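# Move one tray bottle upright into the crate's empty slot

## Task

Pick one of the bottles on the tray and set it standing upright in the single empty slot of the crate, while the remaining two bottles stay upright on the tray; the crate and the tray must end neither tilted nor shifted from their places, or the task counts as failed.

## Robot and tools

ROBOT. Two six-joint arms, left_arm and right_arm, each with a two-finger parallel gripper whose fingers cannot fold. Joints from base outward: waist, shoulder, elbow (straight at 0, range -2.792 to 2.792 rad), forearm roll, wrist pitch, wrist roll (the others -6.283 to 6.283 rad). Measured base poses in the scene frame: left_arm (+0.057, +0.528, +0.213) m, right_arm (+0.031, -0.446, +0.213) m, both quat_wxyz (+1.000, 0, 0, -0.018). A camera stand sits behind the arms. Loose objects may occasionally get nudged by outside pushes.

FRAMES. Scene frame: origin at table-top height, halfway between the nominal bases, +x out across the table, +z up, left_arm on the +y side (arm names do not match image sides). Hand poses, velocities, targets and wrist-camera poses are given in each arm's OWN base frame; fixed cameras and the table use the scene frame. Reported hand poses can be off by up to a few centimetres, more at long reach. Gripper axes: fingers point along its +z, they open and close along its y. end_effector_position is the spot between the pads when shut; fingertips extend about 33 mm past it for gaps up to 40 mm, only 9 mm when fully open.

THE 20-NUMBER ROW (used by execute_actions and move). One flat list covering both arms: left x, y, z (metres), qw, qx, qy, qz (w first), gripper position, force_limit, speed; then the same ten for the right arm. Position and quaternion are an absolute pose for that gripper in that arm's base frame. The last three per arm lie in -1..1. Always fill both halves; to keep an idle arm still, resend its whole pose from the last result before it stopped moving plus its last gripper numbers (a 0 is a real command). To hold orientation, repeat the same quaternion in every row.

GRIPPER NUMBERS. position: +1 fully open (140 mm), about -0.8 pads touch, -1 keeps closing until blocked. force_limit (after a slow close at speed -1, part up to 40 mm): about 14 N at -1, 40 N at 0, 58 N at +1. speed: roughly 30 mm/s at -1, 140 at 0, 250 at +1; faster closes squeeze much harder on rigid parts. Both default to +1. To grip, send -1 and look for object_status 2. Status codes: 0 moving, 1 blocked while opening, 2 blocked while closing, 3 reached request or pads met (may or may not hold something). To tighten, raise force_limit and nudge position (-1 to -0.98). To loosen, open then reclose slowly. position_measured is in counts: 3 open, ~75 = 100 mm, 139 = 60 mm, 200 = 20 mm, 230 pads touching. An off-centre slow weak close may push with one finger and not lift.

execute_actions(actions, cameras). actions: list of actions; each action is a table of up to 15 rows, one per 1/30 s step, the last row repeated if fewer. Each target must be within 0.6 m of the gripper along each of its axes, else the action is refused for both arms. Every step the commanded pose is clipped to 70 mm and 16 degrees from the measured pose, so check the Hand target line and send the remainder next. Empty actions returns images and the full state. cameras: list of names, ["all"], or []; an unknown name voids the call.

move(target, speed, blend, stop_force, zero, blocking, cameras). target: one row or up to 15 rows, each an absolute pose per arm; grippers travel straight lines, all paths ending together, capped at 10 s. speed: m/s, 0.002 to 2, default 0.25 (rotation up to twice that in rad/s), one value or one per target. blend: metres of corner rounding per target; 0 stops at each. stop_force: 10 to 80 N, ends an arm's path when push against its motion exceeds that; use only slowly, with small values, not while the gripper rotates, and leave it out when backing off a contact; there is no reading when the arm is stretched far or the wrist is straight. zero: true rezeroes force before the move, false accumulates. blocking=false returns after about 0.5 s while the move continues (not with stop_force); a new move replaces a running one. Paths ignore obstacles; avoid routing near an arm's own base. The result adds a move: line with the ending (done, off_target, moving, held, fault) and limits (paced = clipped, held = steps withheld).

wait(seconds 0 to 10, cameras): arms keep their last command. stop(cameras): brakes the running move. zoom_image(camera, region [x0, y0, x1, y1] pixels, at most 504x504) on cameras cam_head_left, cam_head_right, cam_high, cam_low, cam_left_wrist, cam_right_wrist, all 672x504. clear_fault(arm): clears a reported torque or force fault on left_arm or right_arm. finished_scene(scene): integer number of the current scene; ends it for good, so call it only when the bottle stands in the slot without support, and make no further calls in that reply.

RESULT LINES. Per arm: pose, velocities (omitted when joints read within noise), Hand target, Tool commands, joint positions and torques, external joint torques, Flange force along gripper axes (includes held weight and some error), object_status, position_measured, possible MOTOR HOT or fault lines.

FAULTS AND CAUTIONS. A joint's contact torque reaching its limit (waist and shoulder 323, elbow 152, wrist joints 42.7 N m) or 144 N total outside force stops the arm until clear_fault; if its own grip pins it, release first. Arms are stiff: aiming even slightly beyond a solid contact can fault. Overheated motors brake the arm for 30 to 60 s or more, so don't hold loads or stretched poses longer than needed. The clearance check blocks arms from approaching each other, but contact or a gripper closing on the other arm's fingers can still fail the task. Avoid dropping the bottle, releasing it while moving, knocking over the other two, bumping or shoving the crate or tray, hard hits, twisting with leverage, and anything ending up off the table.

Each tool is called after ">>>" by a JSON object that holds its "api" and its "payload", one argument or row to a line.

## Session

>>> {"api": "execute_actions", "payload": {
  "actions": []
}}

Scene clock: 0.00 s.
left_arm: end_effector_position=(+0.3852, -0.7418, +0.1517) position_measured=3 object_status=3 end_effector_quat_wxyz=(-0.088, +0.696, +0.675, +0.226) | right_arm: end_effector_position=(+0.6499, -0.0006, +0.3220) position_measured=3 object_status=3 end_effector_quat_wxyz=(+0.000, +1.000, -0.001, -0.001)
Joint positions: left_arm=[-1.26 0.719 1.168 0.322 1.627 -1.272] | right_arm=[-0.054 0.164 1.604 0.001 1.374 1.518]
Joint velocities: within noise
Joint torques (N m): no reading
External joint torques (N m): no reading
Flange force (N): no reading
Hand target: left_arm +0.3852, -0.7418, +0.1517; -0.088, +0.696, +0.675, +0.226 | right_arm +0.6499, -0.0006, +0.3220; +0.000, +1.000, -0.001, -0.001
Tool commands: left_gripper/position=+1.0 left_gripper/force_limit=+1.0 left_gripper/speed=+1.0 right_gripper/position=+1.0 right_gripper/force_limit=+1.0 right_gripper/speed=+1.0

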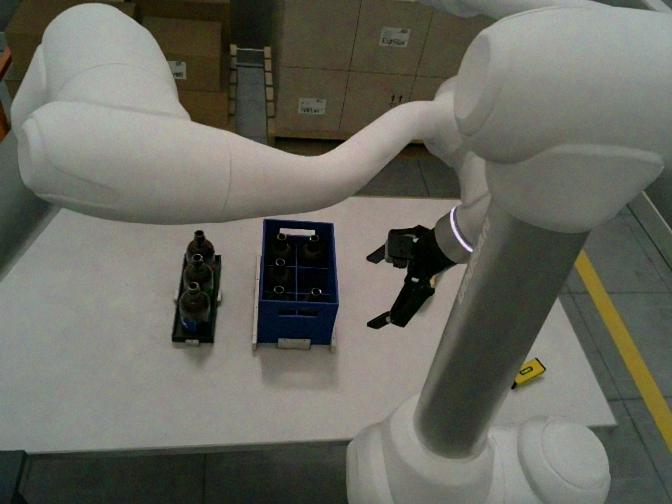

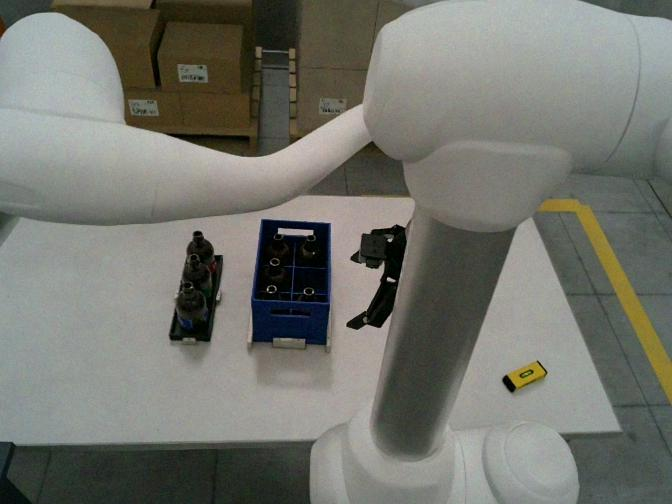

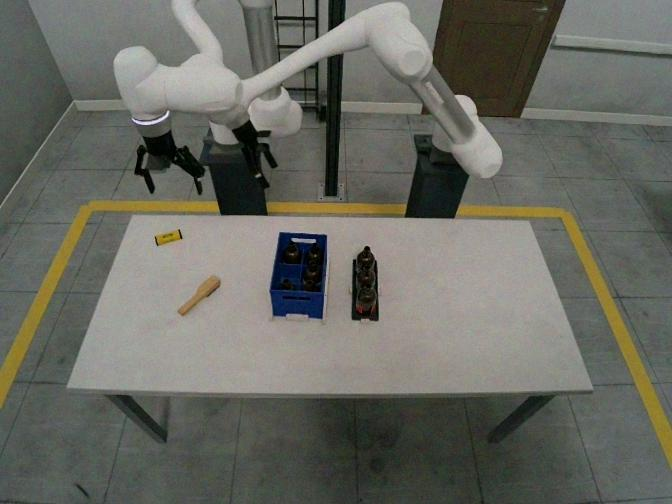

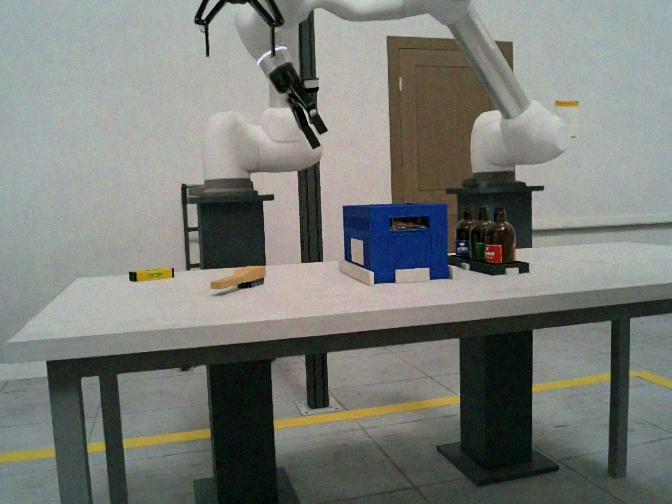

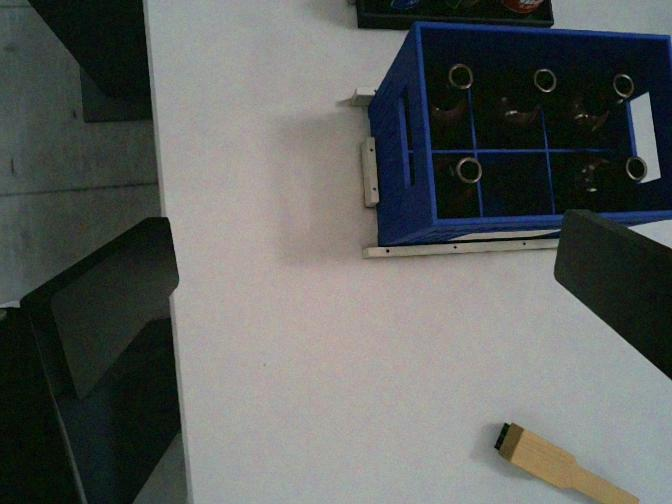

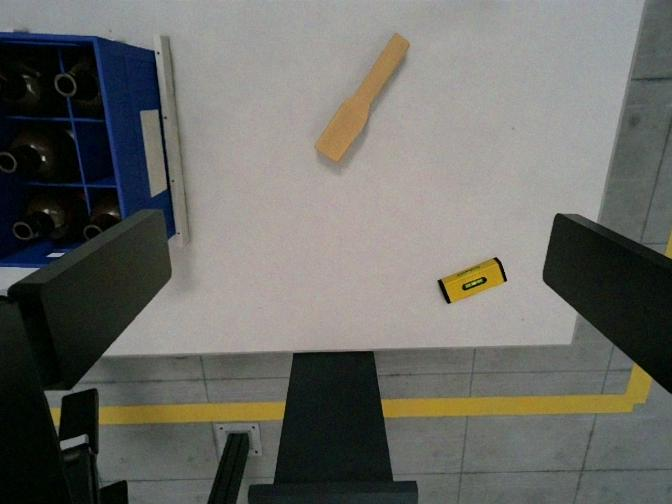

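>>> {"api": "move", "payload": {
  "target": [
    [0.40,-0.5,0.30,-0.088,0.696,0.675,0.226,1,1,1,0.6499,-0.0006,0.322,0,1,0,0,-0.08,1,1],
    [0.42,-0.1,0.38,-0.3,0.61,0.65,0.34,1,1,1,0.64,0.02,0.34,0,1,0,0,-0.08,1,1],
    [0.30,0.5,0.4,-0.486,0.487,0.594,0.416,1,1,1,0.623,0.449,0.34,0,0.9998,0.018,0,-0.08,1,1]
  ],
  "speed": 0.35,
  "blend": 0.05,
  "cameras": ["cam_right_wrist"]
}}

Scene clock: 11.80 s.
left_arm: end_effector_position=(+0.3000, +0.4999, +0.4000) position_measured=3 object_status=3 end_effector_quat_wxyz=(-0.486, +0.487, +0.594, +0.416) | right_arm: end_effector_position=(+0.6230, +0.4490, +0.3400) position_measured=139 object_status=3 end_effector_quat_wxyz=(+0.000, +1.000, +0.018, +0.000)
Joint positions: left_arm=[0.376 -0.111 2.266 1.526 1.305 -0.582] | right_arm=[0.58 0.348 1.335 0 1.458 2.114]
Joint torques (N m): left_arm=[0.24 -25.92 -40.16 2.03 1.28 -0.02] | right_arm=[-1.05 -84.05 -39 4.16 -0.28 0.5]
External joint torques (N m): left_arm=[-0.29 -0.51 2.49 0.31 0.13 0.02] | right_arm=[1.23 7.07 -2.62 0.09 0.23 -0.5]
Flange force (N): left_arm=[-2.6 -4.4 -1.4] | right_arm=[14.3 -10.7 -3.1]
Hand target: left_arm +0.3000, +0.5000, +0.4000; -0.486, +0.487, +0.594, +0.416 | right_arm +0.6230, +0.4490, +0.3400; +0.000, +1.000, +0.018, +0.000
Off the commanded pose: left_arm 0.000 m, 0 deg | right_arm 0.000 m, 0 deg.
move: done; blend cut to 0 m at target 1; limits=paced
Images, in order (width x height): cam_right_wrist 672x504.

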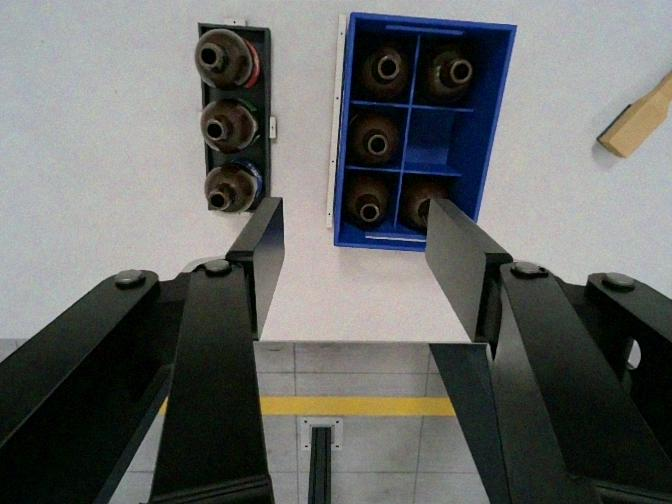

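>>> {"api": "move", "payload": {
  "target": [
    [0.30,0.5,0.4,-0.486,0.487,0.594,0.416,1,1,1,0.54,0.61,0.1,0,0.7193,-0.6947,0,-0.08,1,1],
    [0.30,0.5,0.4,-0.486,0.487,0.594,0.416,1,1,1,0.537,0.610,0.017,0,0.7193,-0.6947,0,-0.08,1,1]
  ],
  "speed": 0.4,
  "blend": 0.03,
  "cameras": ["cam_right_wrist"]
}}

Scene clock: 34.97 s.
left_arm: end_effector_position=(+0.3000, +0.5000, +0.4000) position_measured=3 object_status=3 end_effector_quat_wxyz=(-0.486, +0.487, +0.594, +0.416) | right_arm: end_effector_position=(+0.5370, +0.6100, +0.0171) position_measured=139 object_status=3 end_effector_quat_wxyz=(+0.000, +0.719, -0.695, +0.000)
Joint positions: left_arm=[0.376 -0.111 2.266 1.526 1.305 -0.582] | right_arm=[0.806 0.6 1.569 0 0.973 3.913]
Joint torques (N m): left_arm=[0.68 -25.96 -39.59 2.16 1.33 0.13] | right_arm=[-1.39 -100.74 -32.32 3.47 -0.3 0.52]
External joint torques (N m): left_arm=[-0.66 -0.62 1.76 0.19 0.09 -0.13] | right_arm=[1.4 7.9 -2.24 0.05 0.32 -0.52]
Flange force (N): left_arm=[-2.1 -3.3 -2.3] | right_arm=[-12.5 -10.3 5.4]
Hand target: left_arm +0.3000, +0.5000, +0.4000; -0.486, +0.487, +0.594, +0.416 | right_arm +0.5370, +0.6100, +0.0170; +0.000, +0.719, -0.695, +0.000
Off the commanded pose: left_arm 0.000 m, 0 deg | right_arm 0.000 m, 0 deg.
move: done
Images, in order (width x height): cam_right_wrist 672x504.

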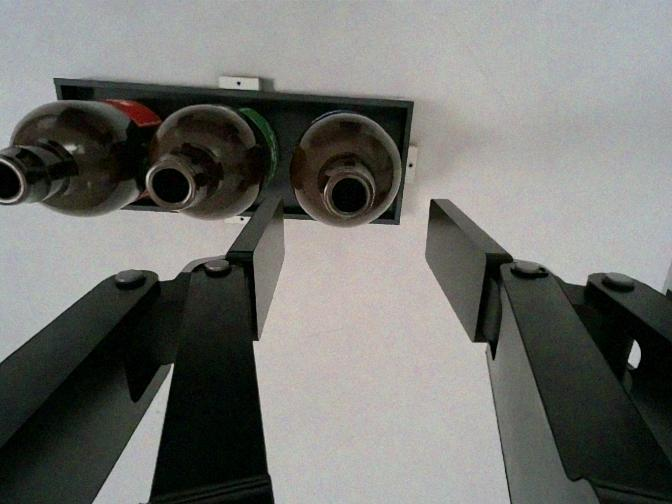

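>>> {"api": "move", "payload": {
  "target": [
    [0.30,0.5,0.4,-0.486,0.487,0.594,0.416,1,1,1,0.537,0.610,-0.053,0,0.7193,-0.6947,0,-0.08,1,1]
  ],
  "speed": 0.15
}}

>>> {"api": "move", "payload": {
  "target": [
    [0.30,0.5,0.4,-0.486,0.487,0.594,0.416,1,1,1,0.537,0.610,-0.053,0,0.7193,-0.6947,0,-1,0.2,-1]
  ],
  "cameras": ["cam_right_wrist","cam_low"]
}}

>>> {"api": "zoom_image", "payload": {
  "camera": "cam_low",
  "region": [380, 150, 540, 290]
}}

Scene clock: 41.00 s.
left_arm: end_effector_position=(+0.3000, +0.5000, +0.4000) position_measured=3 object_status=3 end_effector_quat_wxyz=(-0.486, +0.487, +0.594, +0.416) | right_arm: end_effector_position=(+0.5370, +0.6100, -0.0529) position_measured=139 object_status=3 end_effector_quat_wxyz=(+0.000, +0.719, -0.695, +0.000)
Joint positions: left_arm=[0.376 -0.111 2.266 1.526 1.305 -0.582] | right_arm=[0.807 0.668 1.602 0 0.872 3.913]
Joint torques (N m): left_arm=[1.1 -26.3 -39.68 2.15 1.38 0.03] | right_arm=[-1.09 -103.12 -29.75 3.21 0.02 0.53]
External joint torques (N m): left_arm=[-1.11 -0.16 1.94 0.19 0.04 -0.03] | right_arm=[0.69 7.4 -2.18 0.03 0.01 -0.53]
Flange force (N): left_arm=[-2.8 -2.6 -3.0] | right_arm=[-10.5 -9.7 6.9]
Hand target: left_arm +0.3000, +0.5000, +0.4000; -0.486, +0.487, +0.594, +0.416 | right_arm +0.5370, +0.6100, -0.0530; +0.000, +0.719, -0.695, +0.000
Off the commanded pose: left_arm 0.000 m, 0 deg | right_arm 0.000 m, 0 deg.
move: done

Scene clock: 42.53 s.
left_arm: end_effector_position=(+0.3000, +0.5000, +0.4000) position_measured=3 object_status=3 end_effector_quat_wxyz=(-0.486, +0.487, +0.594, +0.416) | right_arm: end_effector_position=(+0.5370, +0.6100, -0.0530) position_measured=188 object_status=0 end_effector_quat_wxyz=(+0.000, +0.719, -0.695, +0.000)
Joint positions: left_arm=[0.376 -0.111 2.266 1.526 1.305 -0.582] | right_arm=[0.807 0.668 1.602 0 0.872 3.913]
Joint torques (N m): left_arm=[1.19 -25.86 -39.61 2.21 1.4 0.1] | right_arm=[-0.07 -99.9 -27.14 3.61 0.32 0.55]
External joint torques (N m): left_arm=[-1.21 -0.65 1.66 0.14 0.02 -0.1] | right_arm=[0.24 4.05 -4.69 -0.36 -0.29 -0.55]
Flange force (N): left_arm=[-2.1 -2.9 -3.5] | right_arm=[-11.1 -11.0 2.9]
Hand target: left_arm +0.3000, +0.5000, +0.4000; -0.486, +0.487, +0.594, +0.416 | right_arm +0.5370, +0.6100, -0.0530; +0.000, +0.719, -0.695, +0.000
Off the commanded pose: left_arm 0.000 m, 0 deg | right_arm 0.000 m, 0 deg.
move: done
Images, in order (width x height): cam_low 672x504, cam_right_wrist 672x504.

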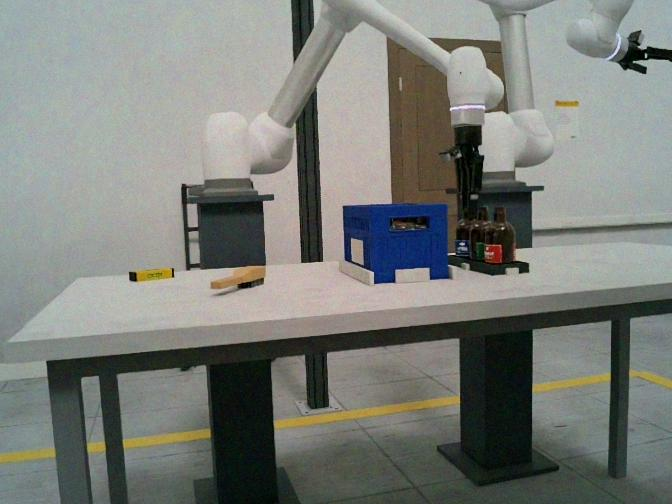

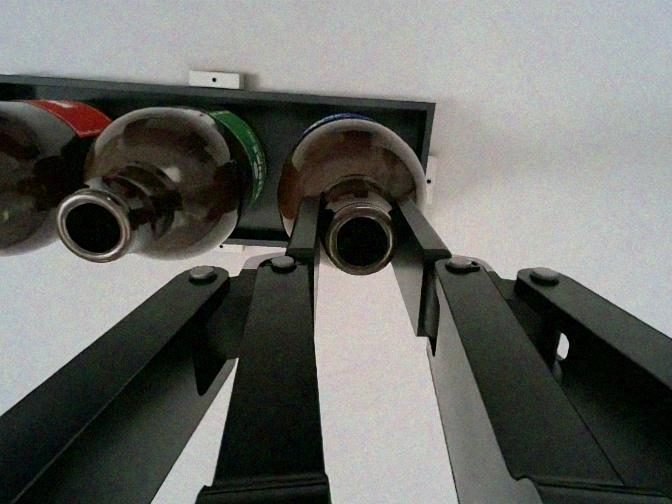

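Scaled by 3.150.

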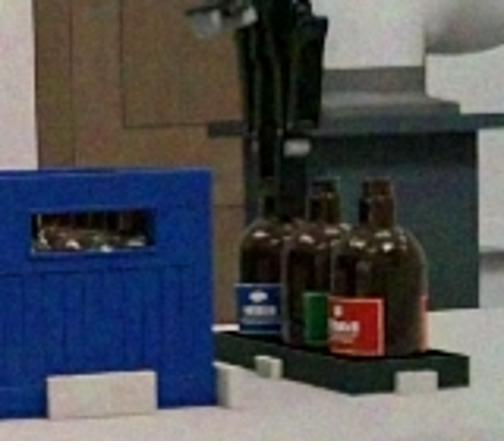

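>>> {"api": "move", "payload": {
  "target": [
    [0.30,0.5,0.4,-0.486,0.487,0.594,0.416,1,1,1,0.537,0.610,0.17,0,0.7193,-0.6947,0,-1,0.2,-1],
    [0.30,0.5,0.4,-0.486,0.487,0.594,0.416,1,1,1,0.614,0.311,0.17,0,0.7193,-0.6947,0,-1,0.2,-1],
    [0.30,0.5,0.4,-0.486,0.487,0.594,0.416,1,1,1,0.614,0.311,0.08,0,0.7193,-0.6947,0,-1,0.2,-1]
  ],
  "speed": [0.2,0.25,0.15],
  "blend": [0.03,0.01,0],
  "cameras": ["cam_right_wrist","cam_head_left","cam_high","cam_low"]
}}

>>> {"api": "zoom_image", "payload": {
  "camera": "cam_high",
  "region": [250, 200, 350, 330]
}}

>>> {"api": "zoom_image", "payload": {
  "camera": "cam_head_left",
  "region": [230, 180, 380, 360]
}}

Scene clock: 52.77 s.
left_arm: end_effector_position=(+0.3000, +0.5000, +0.4000) position_measured=3 object_status=3 end_effector_quat_wxyz=(-0.486, +0.487, +0.594, +0.416) | right_arm: end_effector_position=(+0.6140, +0.3110, +0.0801) position_measured=188 object_status=2 end_effector_quat_wxyz=(+0.000, +0.719, -0.695, +0.000)
Joint positions: left_arm=[0.376 -0.111 2.266 1.526 1.305 -0.582] | right_arm=[0.419 0.375 1.799 0 0.968 3.525]
Joint torques (N m): left_arm=[1.42 -26.33 -39.67 2.21 1.41 0.02] | right_arm=[-1.95 -81.06 -33.14 3.05 -0.04 0.53]
External joint torques (N m): left_arm=[-1.45 -0.2 1.87 0.15 0.01 -0.02] | right_arm=[1.52 9.18 -1.19 0.43 0.05 -0.53]
Flange force (N): left_arm=[-2.8 -2.4 -3.8] | right_arm=[-7.6 -13.1 7.6]
Hand target: left_arm +0.3000, +0.5000, +0.4000; -0.486, +0.487, +0.594, +0.416 | right_arm +0.6140, +0.3110, +0.0800; +0.000, +0.719, -0.695, +0.000
Off the commanded pose: left_arm 0.000 m, 0 deg | right_arm 0.000 m, 0 deg.
move: done
Images, in order (width x height): cam_head_left 672x504, cam_high 672x504, cam_low 672x504, cam_right_wrist 672x504.

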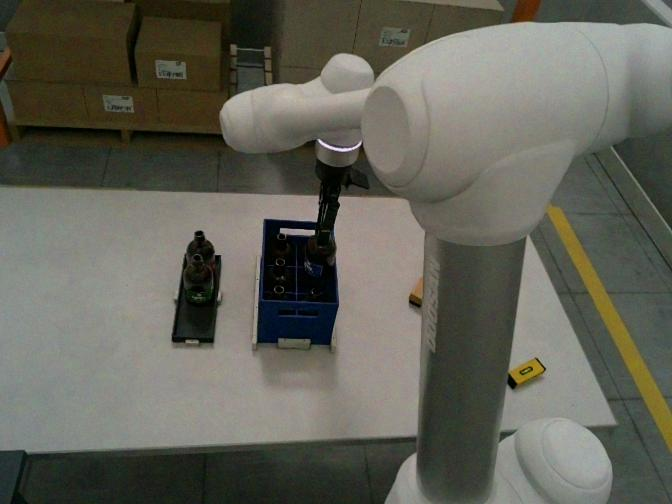

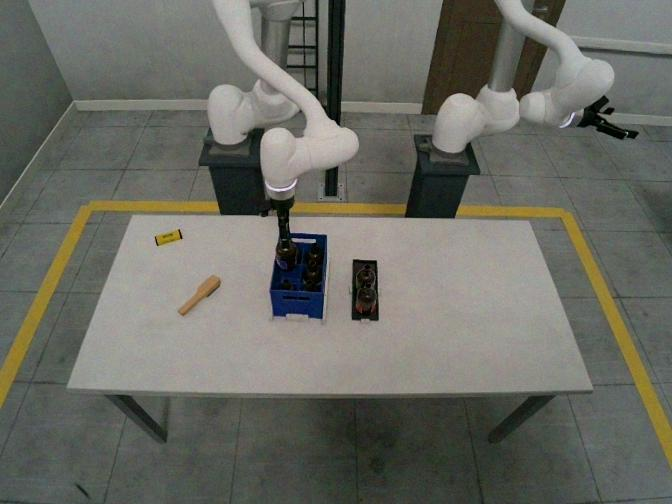

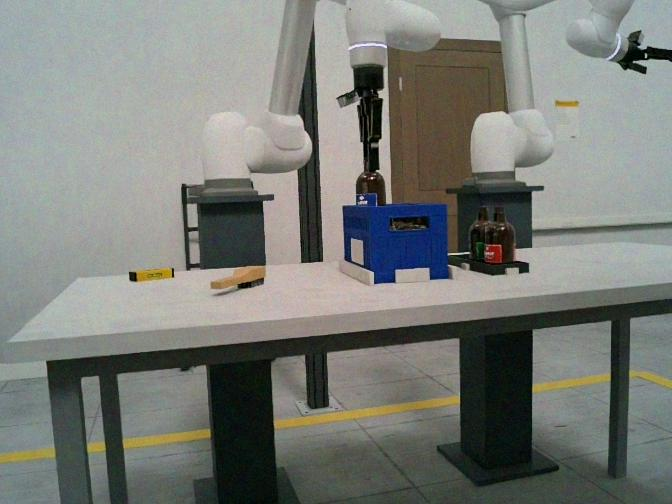

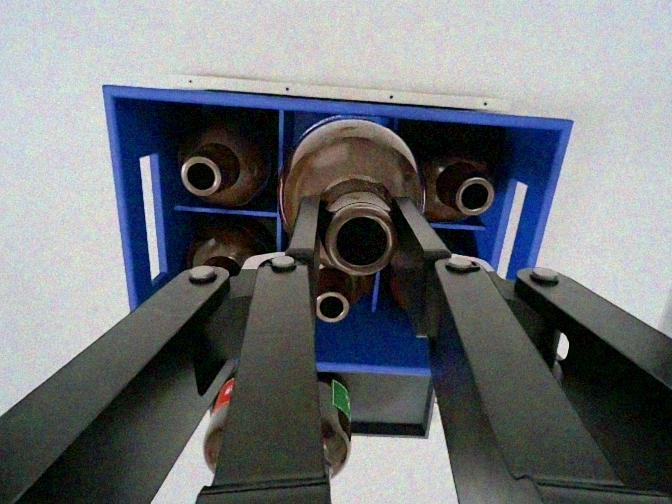

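Scaled by 3.877.

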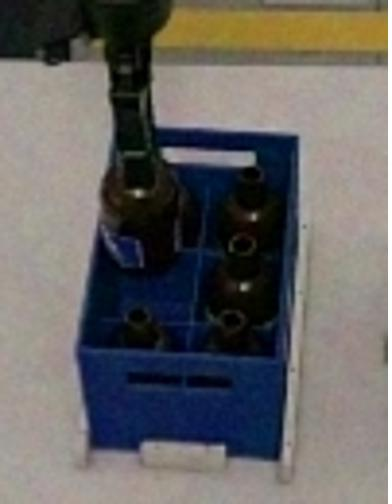

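Scaled by 2.800.

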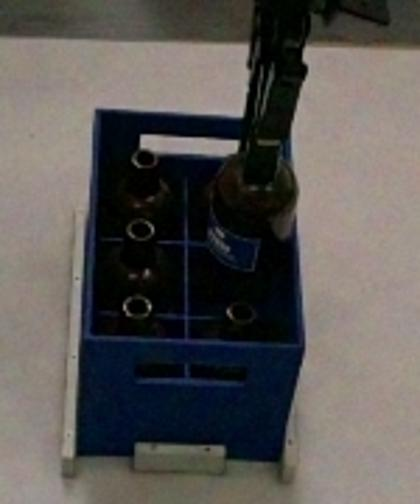

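>>> {"api": "move", "payload": {
  "target": [
    [0.30,0.5,0.4,-0.486,0.487,0.594,0.416,1,1,1,0.619,0.313,0.075,0,0.7193,-0.6947,0,-1,0.2,-1],
    [0.30,0.5,0.4,-0.486,0.487,0.594,0.416,1,1,1,0.619,0.313,-0.062,0,0.7193,-0.6947,0,-1,0.2,-1]
  ],
  "speed": 0.04,
  "stop_force": 10,
  "cameras": ["cam_right_wrist","cam_head_left"]
}}

Scene clock: 62.67 s.
left_arm: end_effector_position=(+0.3000, +0.5000, +0.4000) position_measured=3 object_status=3 end_effector_quat_wxyz=(-0.486, +0.487, +0.594, +0.416) | right_arm: end_effector_position=(+0.6193, +0.3131, -0.0513) position_measured=188 object_status=2 end_effector_quat_wxyz=(+0.000, +0.719, -0.695, +0.000)
Joint positions: left_arm=[0.376 -0.111 2.266 1.526 1.305 -0.582] | right_arm=[0.418 0.525 1.864 0 0.752 3.525]
Joint torques (N m): left_arm=[1.2 -26.08 -39.62 2.19 1.31 0.05] | right_arm=[2.82 -46.03 -1.99 4.35 1.45 0.57]
External joint torques (N m): left_arm=[-1.22 -0.41 1.67 0.16 0.11 -0.05] | right_arm=[-2.66 -34.59 -26.73 -1.43 -1.45 -0.57]
Flange force (N): left_arm=[-2.3 -2.5 -3.5] | right_arm=[-1.8 -15.1 -50.5]
Hand target: left_arm +0.3000, +0.5000, +0.4000; -0.486, +0.487, +0.594, +0.416 | right_arm +0.6193, +0.3131, -0.0513; +0.000, +0.719, -0.695, +0.000
Off the commanded pose: left_arm 0.000 m, 0 deg | right_arm 0.011 m, 0 deg.
move: contact (right_arm); path passed 1 of 2 targets
Images, in order (width x height): cam_head_left 672x504, cam_right_wrist 672x504.

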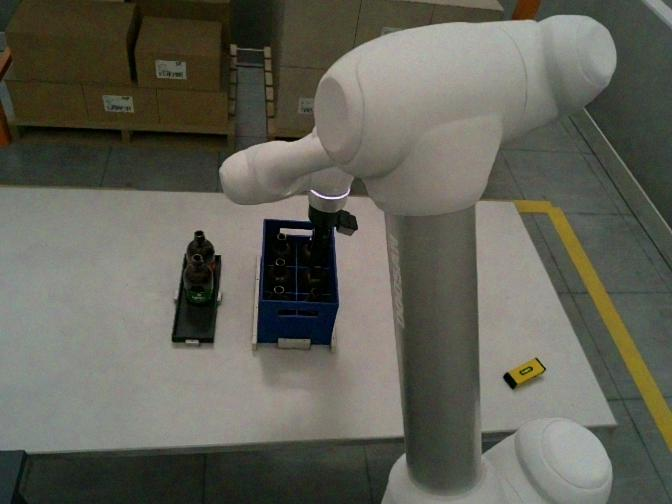

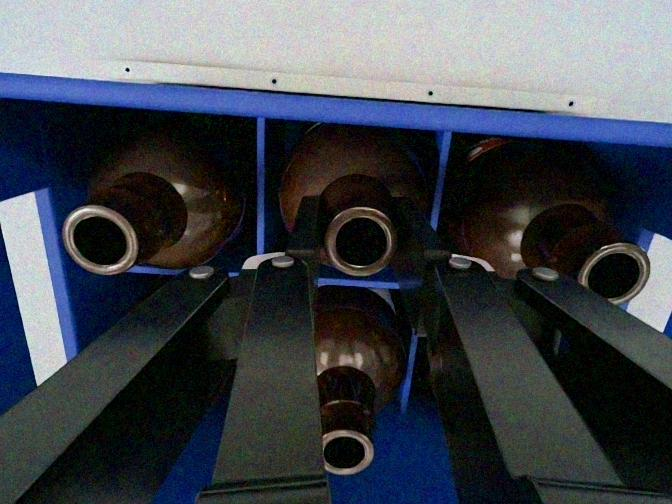

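>>> {"api": "move", "payload": {
  "target": [
    [0.30,0.5,0.4,-0.486,0.487,0.594,0.416,1,1,1,0.6193,0.3131,-0.050,0,0.7193,-0.6947,0,-0.29,0.2,-0.8],
    [0.30,0.5,0.4,-0.486,0.487,0.594,0.416,1,1,1,0.6193,0.3131,0.1,0,0.7193,-0.6947,0,-0.29,0.2,-0.8]
  ],
  "speed": 0.15,
  "cameras": ["cam_right_wrist","cam_low"]
}}

Scene clock: 69.13 s.
left_arm: end_effector_position=(+0.3000, +0.5000, +0.4000) position_measured=3 object_status=3 end_effector_quat_wxyz=(-0.486, +0.487, +0.594, +0.416) | right_arm: end_effector_position=(+0.6193, +0.3131, +0.0999) position_measured=165 object_status=3 end_effector_quat_wxyz=(+0.000, +0.719, -0.695, +0.000)
Joint positions: left_arm=[0.376 -0.111 2.266 1.526 1.305 -0.582] | right_arm=[0.418 0.364 1.771 0 1.006 3.525]
Joint torques (N m): left_arm=[1.14 -25.98 -39.56 2.16 1.4 0.08] | right_arm=[-1.34 -78.72 -33.17 3.5 -0.41 0.54]
External joint torques (N m): left_arm=[-1.16 -0.45 1.69 0.18 0.02 -0.08] | right_arm=[1.21 7.16 -1.86 0.06 0.43 -0.54]
Flange force (N): left_arm=[-2.3 -2.7 -3.2] | right_arm=[-6.8 -12.4 4.0]
Hand target: left_arm +0.3000, +0.5000, +0.4000; -0.486, +0.487, +0.594, +0.416 | right_arm +0.6193, +0.3131, +0.1000; +0.000, +0.719, -0.695, +0.000
Off the commanded pose: left_arm 0.000 m, 0 deg | right_arm 0.000 m, 0 deg.
move: done
Images, in order (width x height): cam_low 672x504, cam_right_wrist 672x504.

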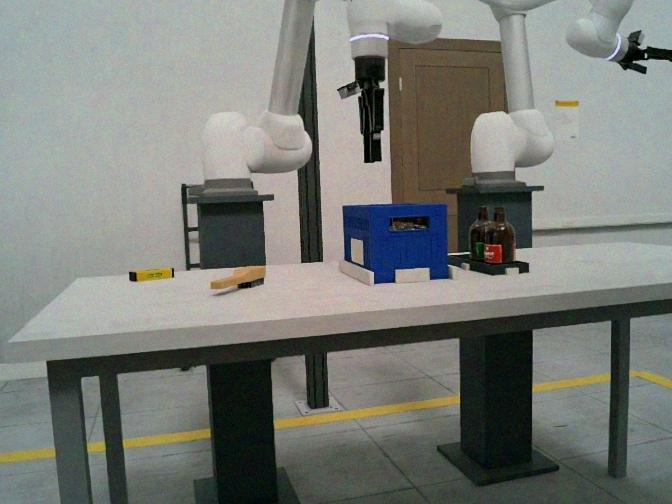

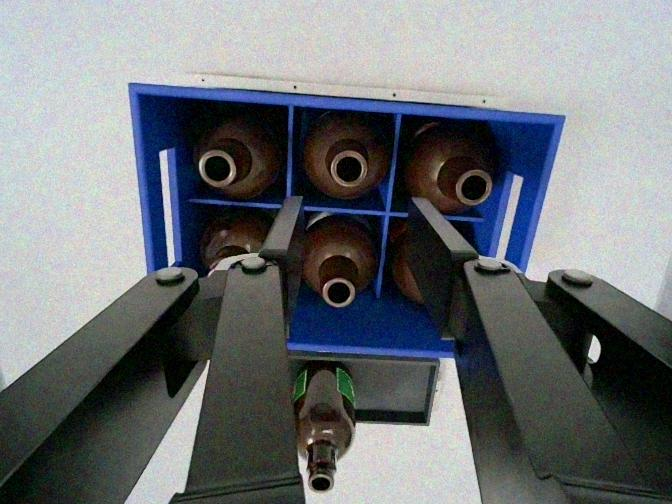

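>>> {"api": "finished_scene", "payload": {
  "scene": 3
}}

The scene is finished: the task was done.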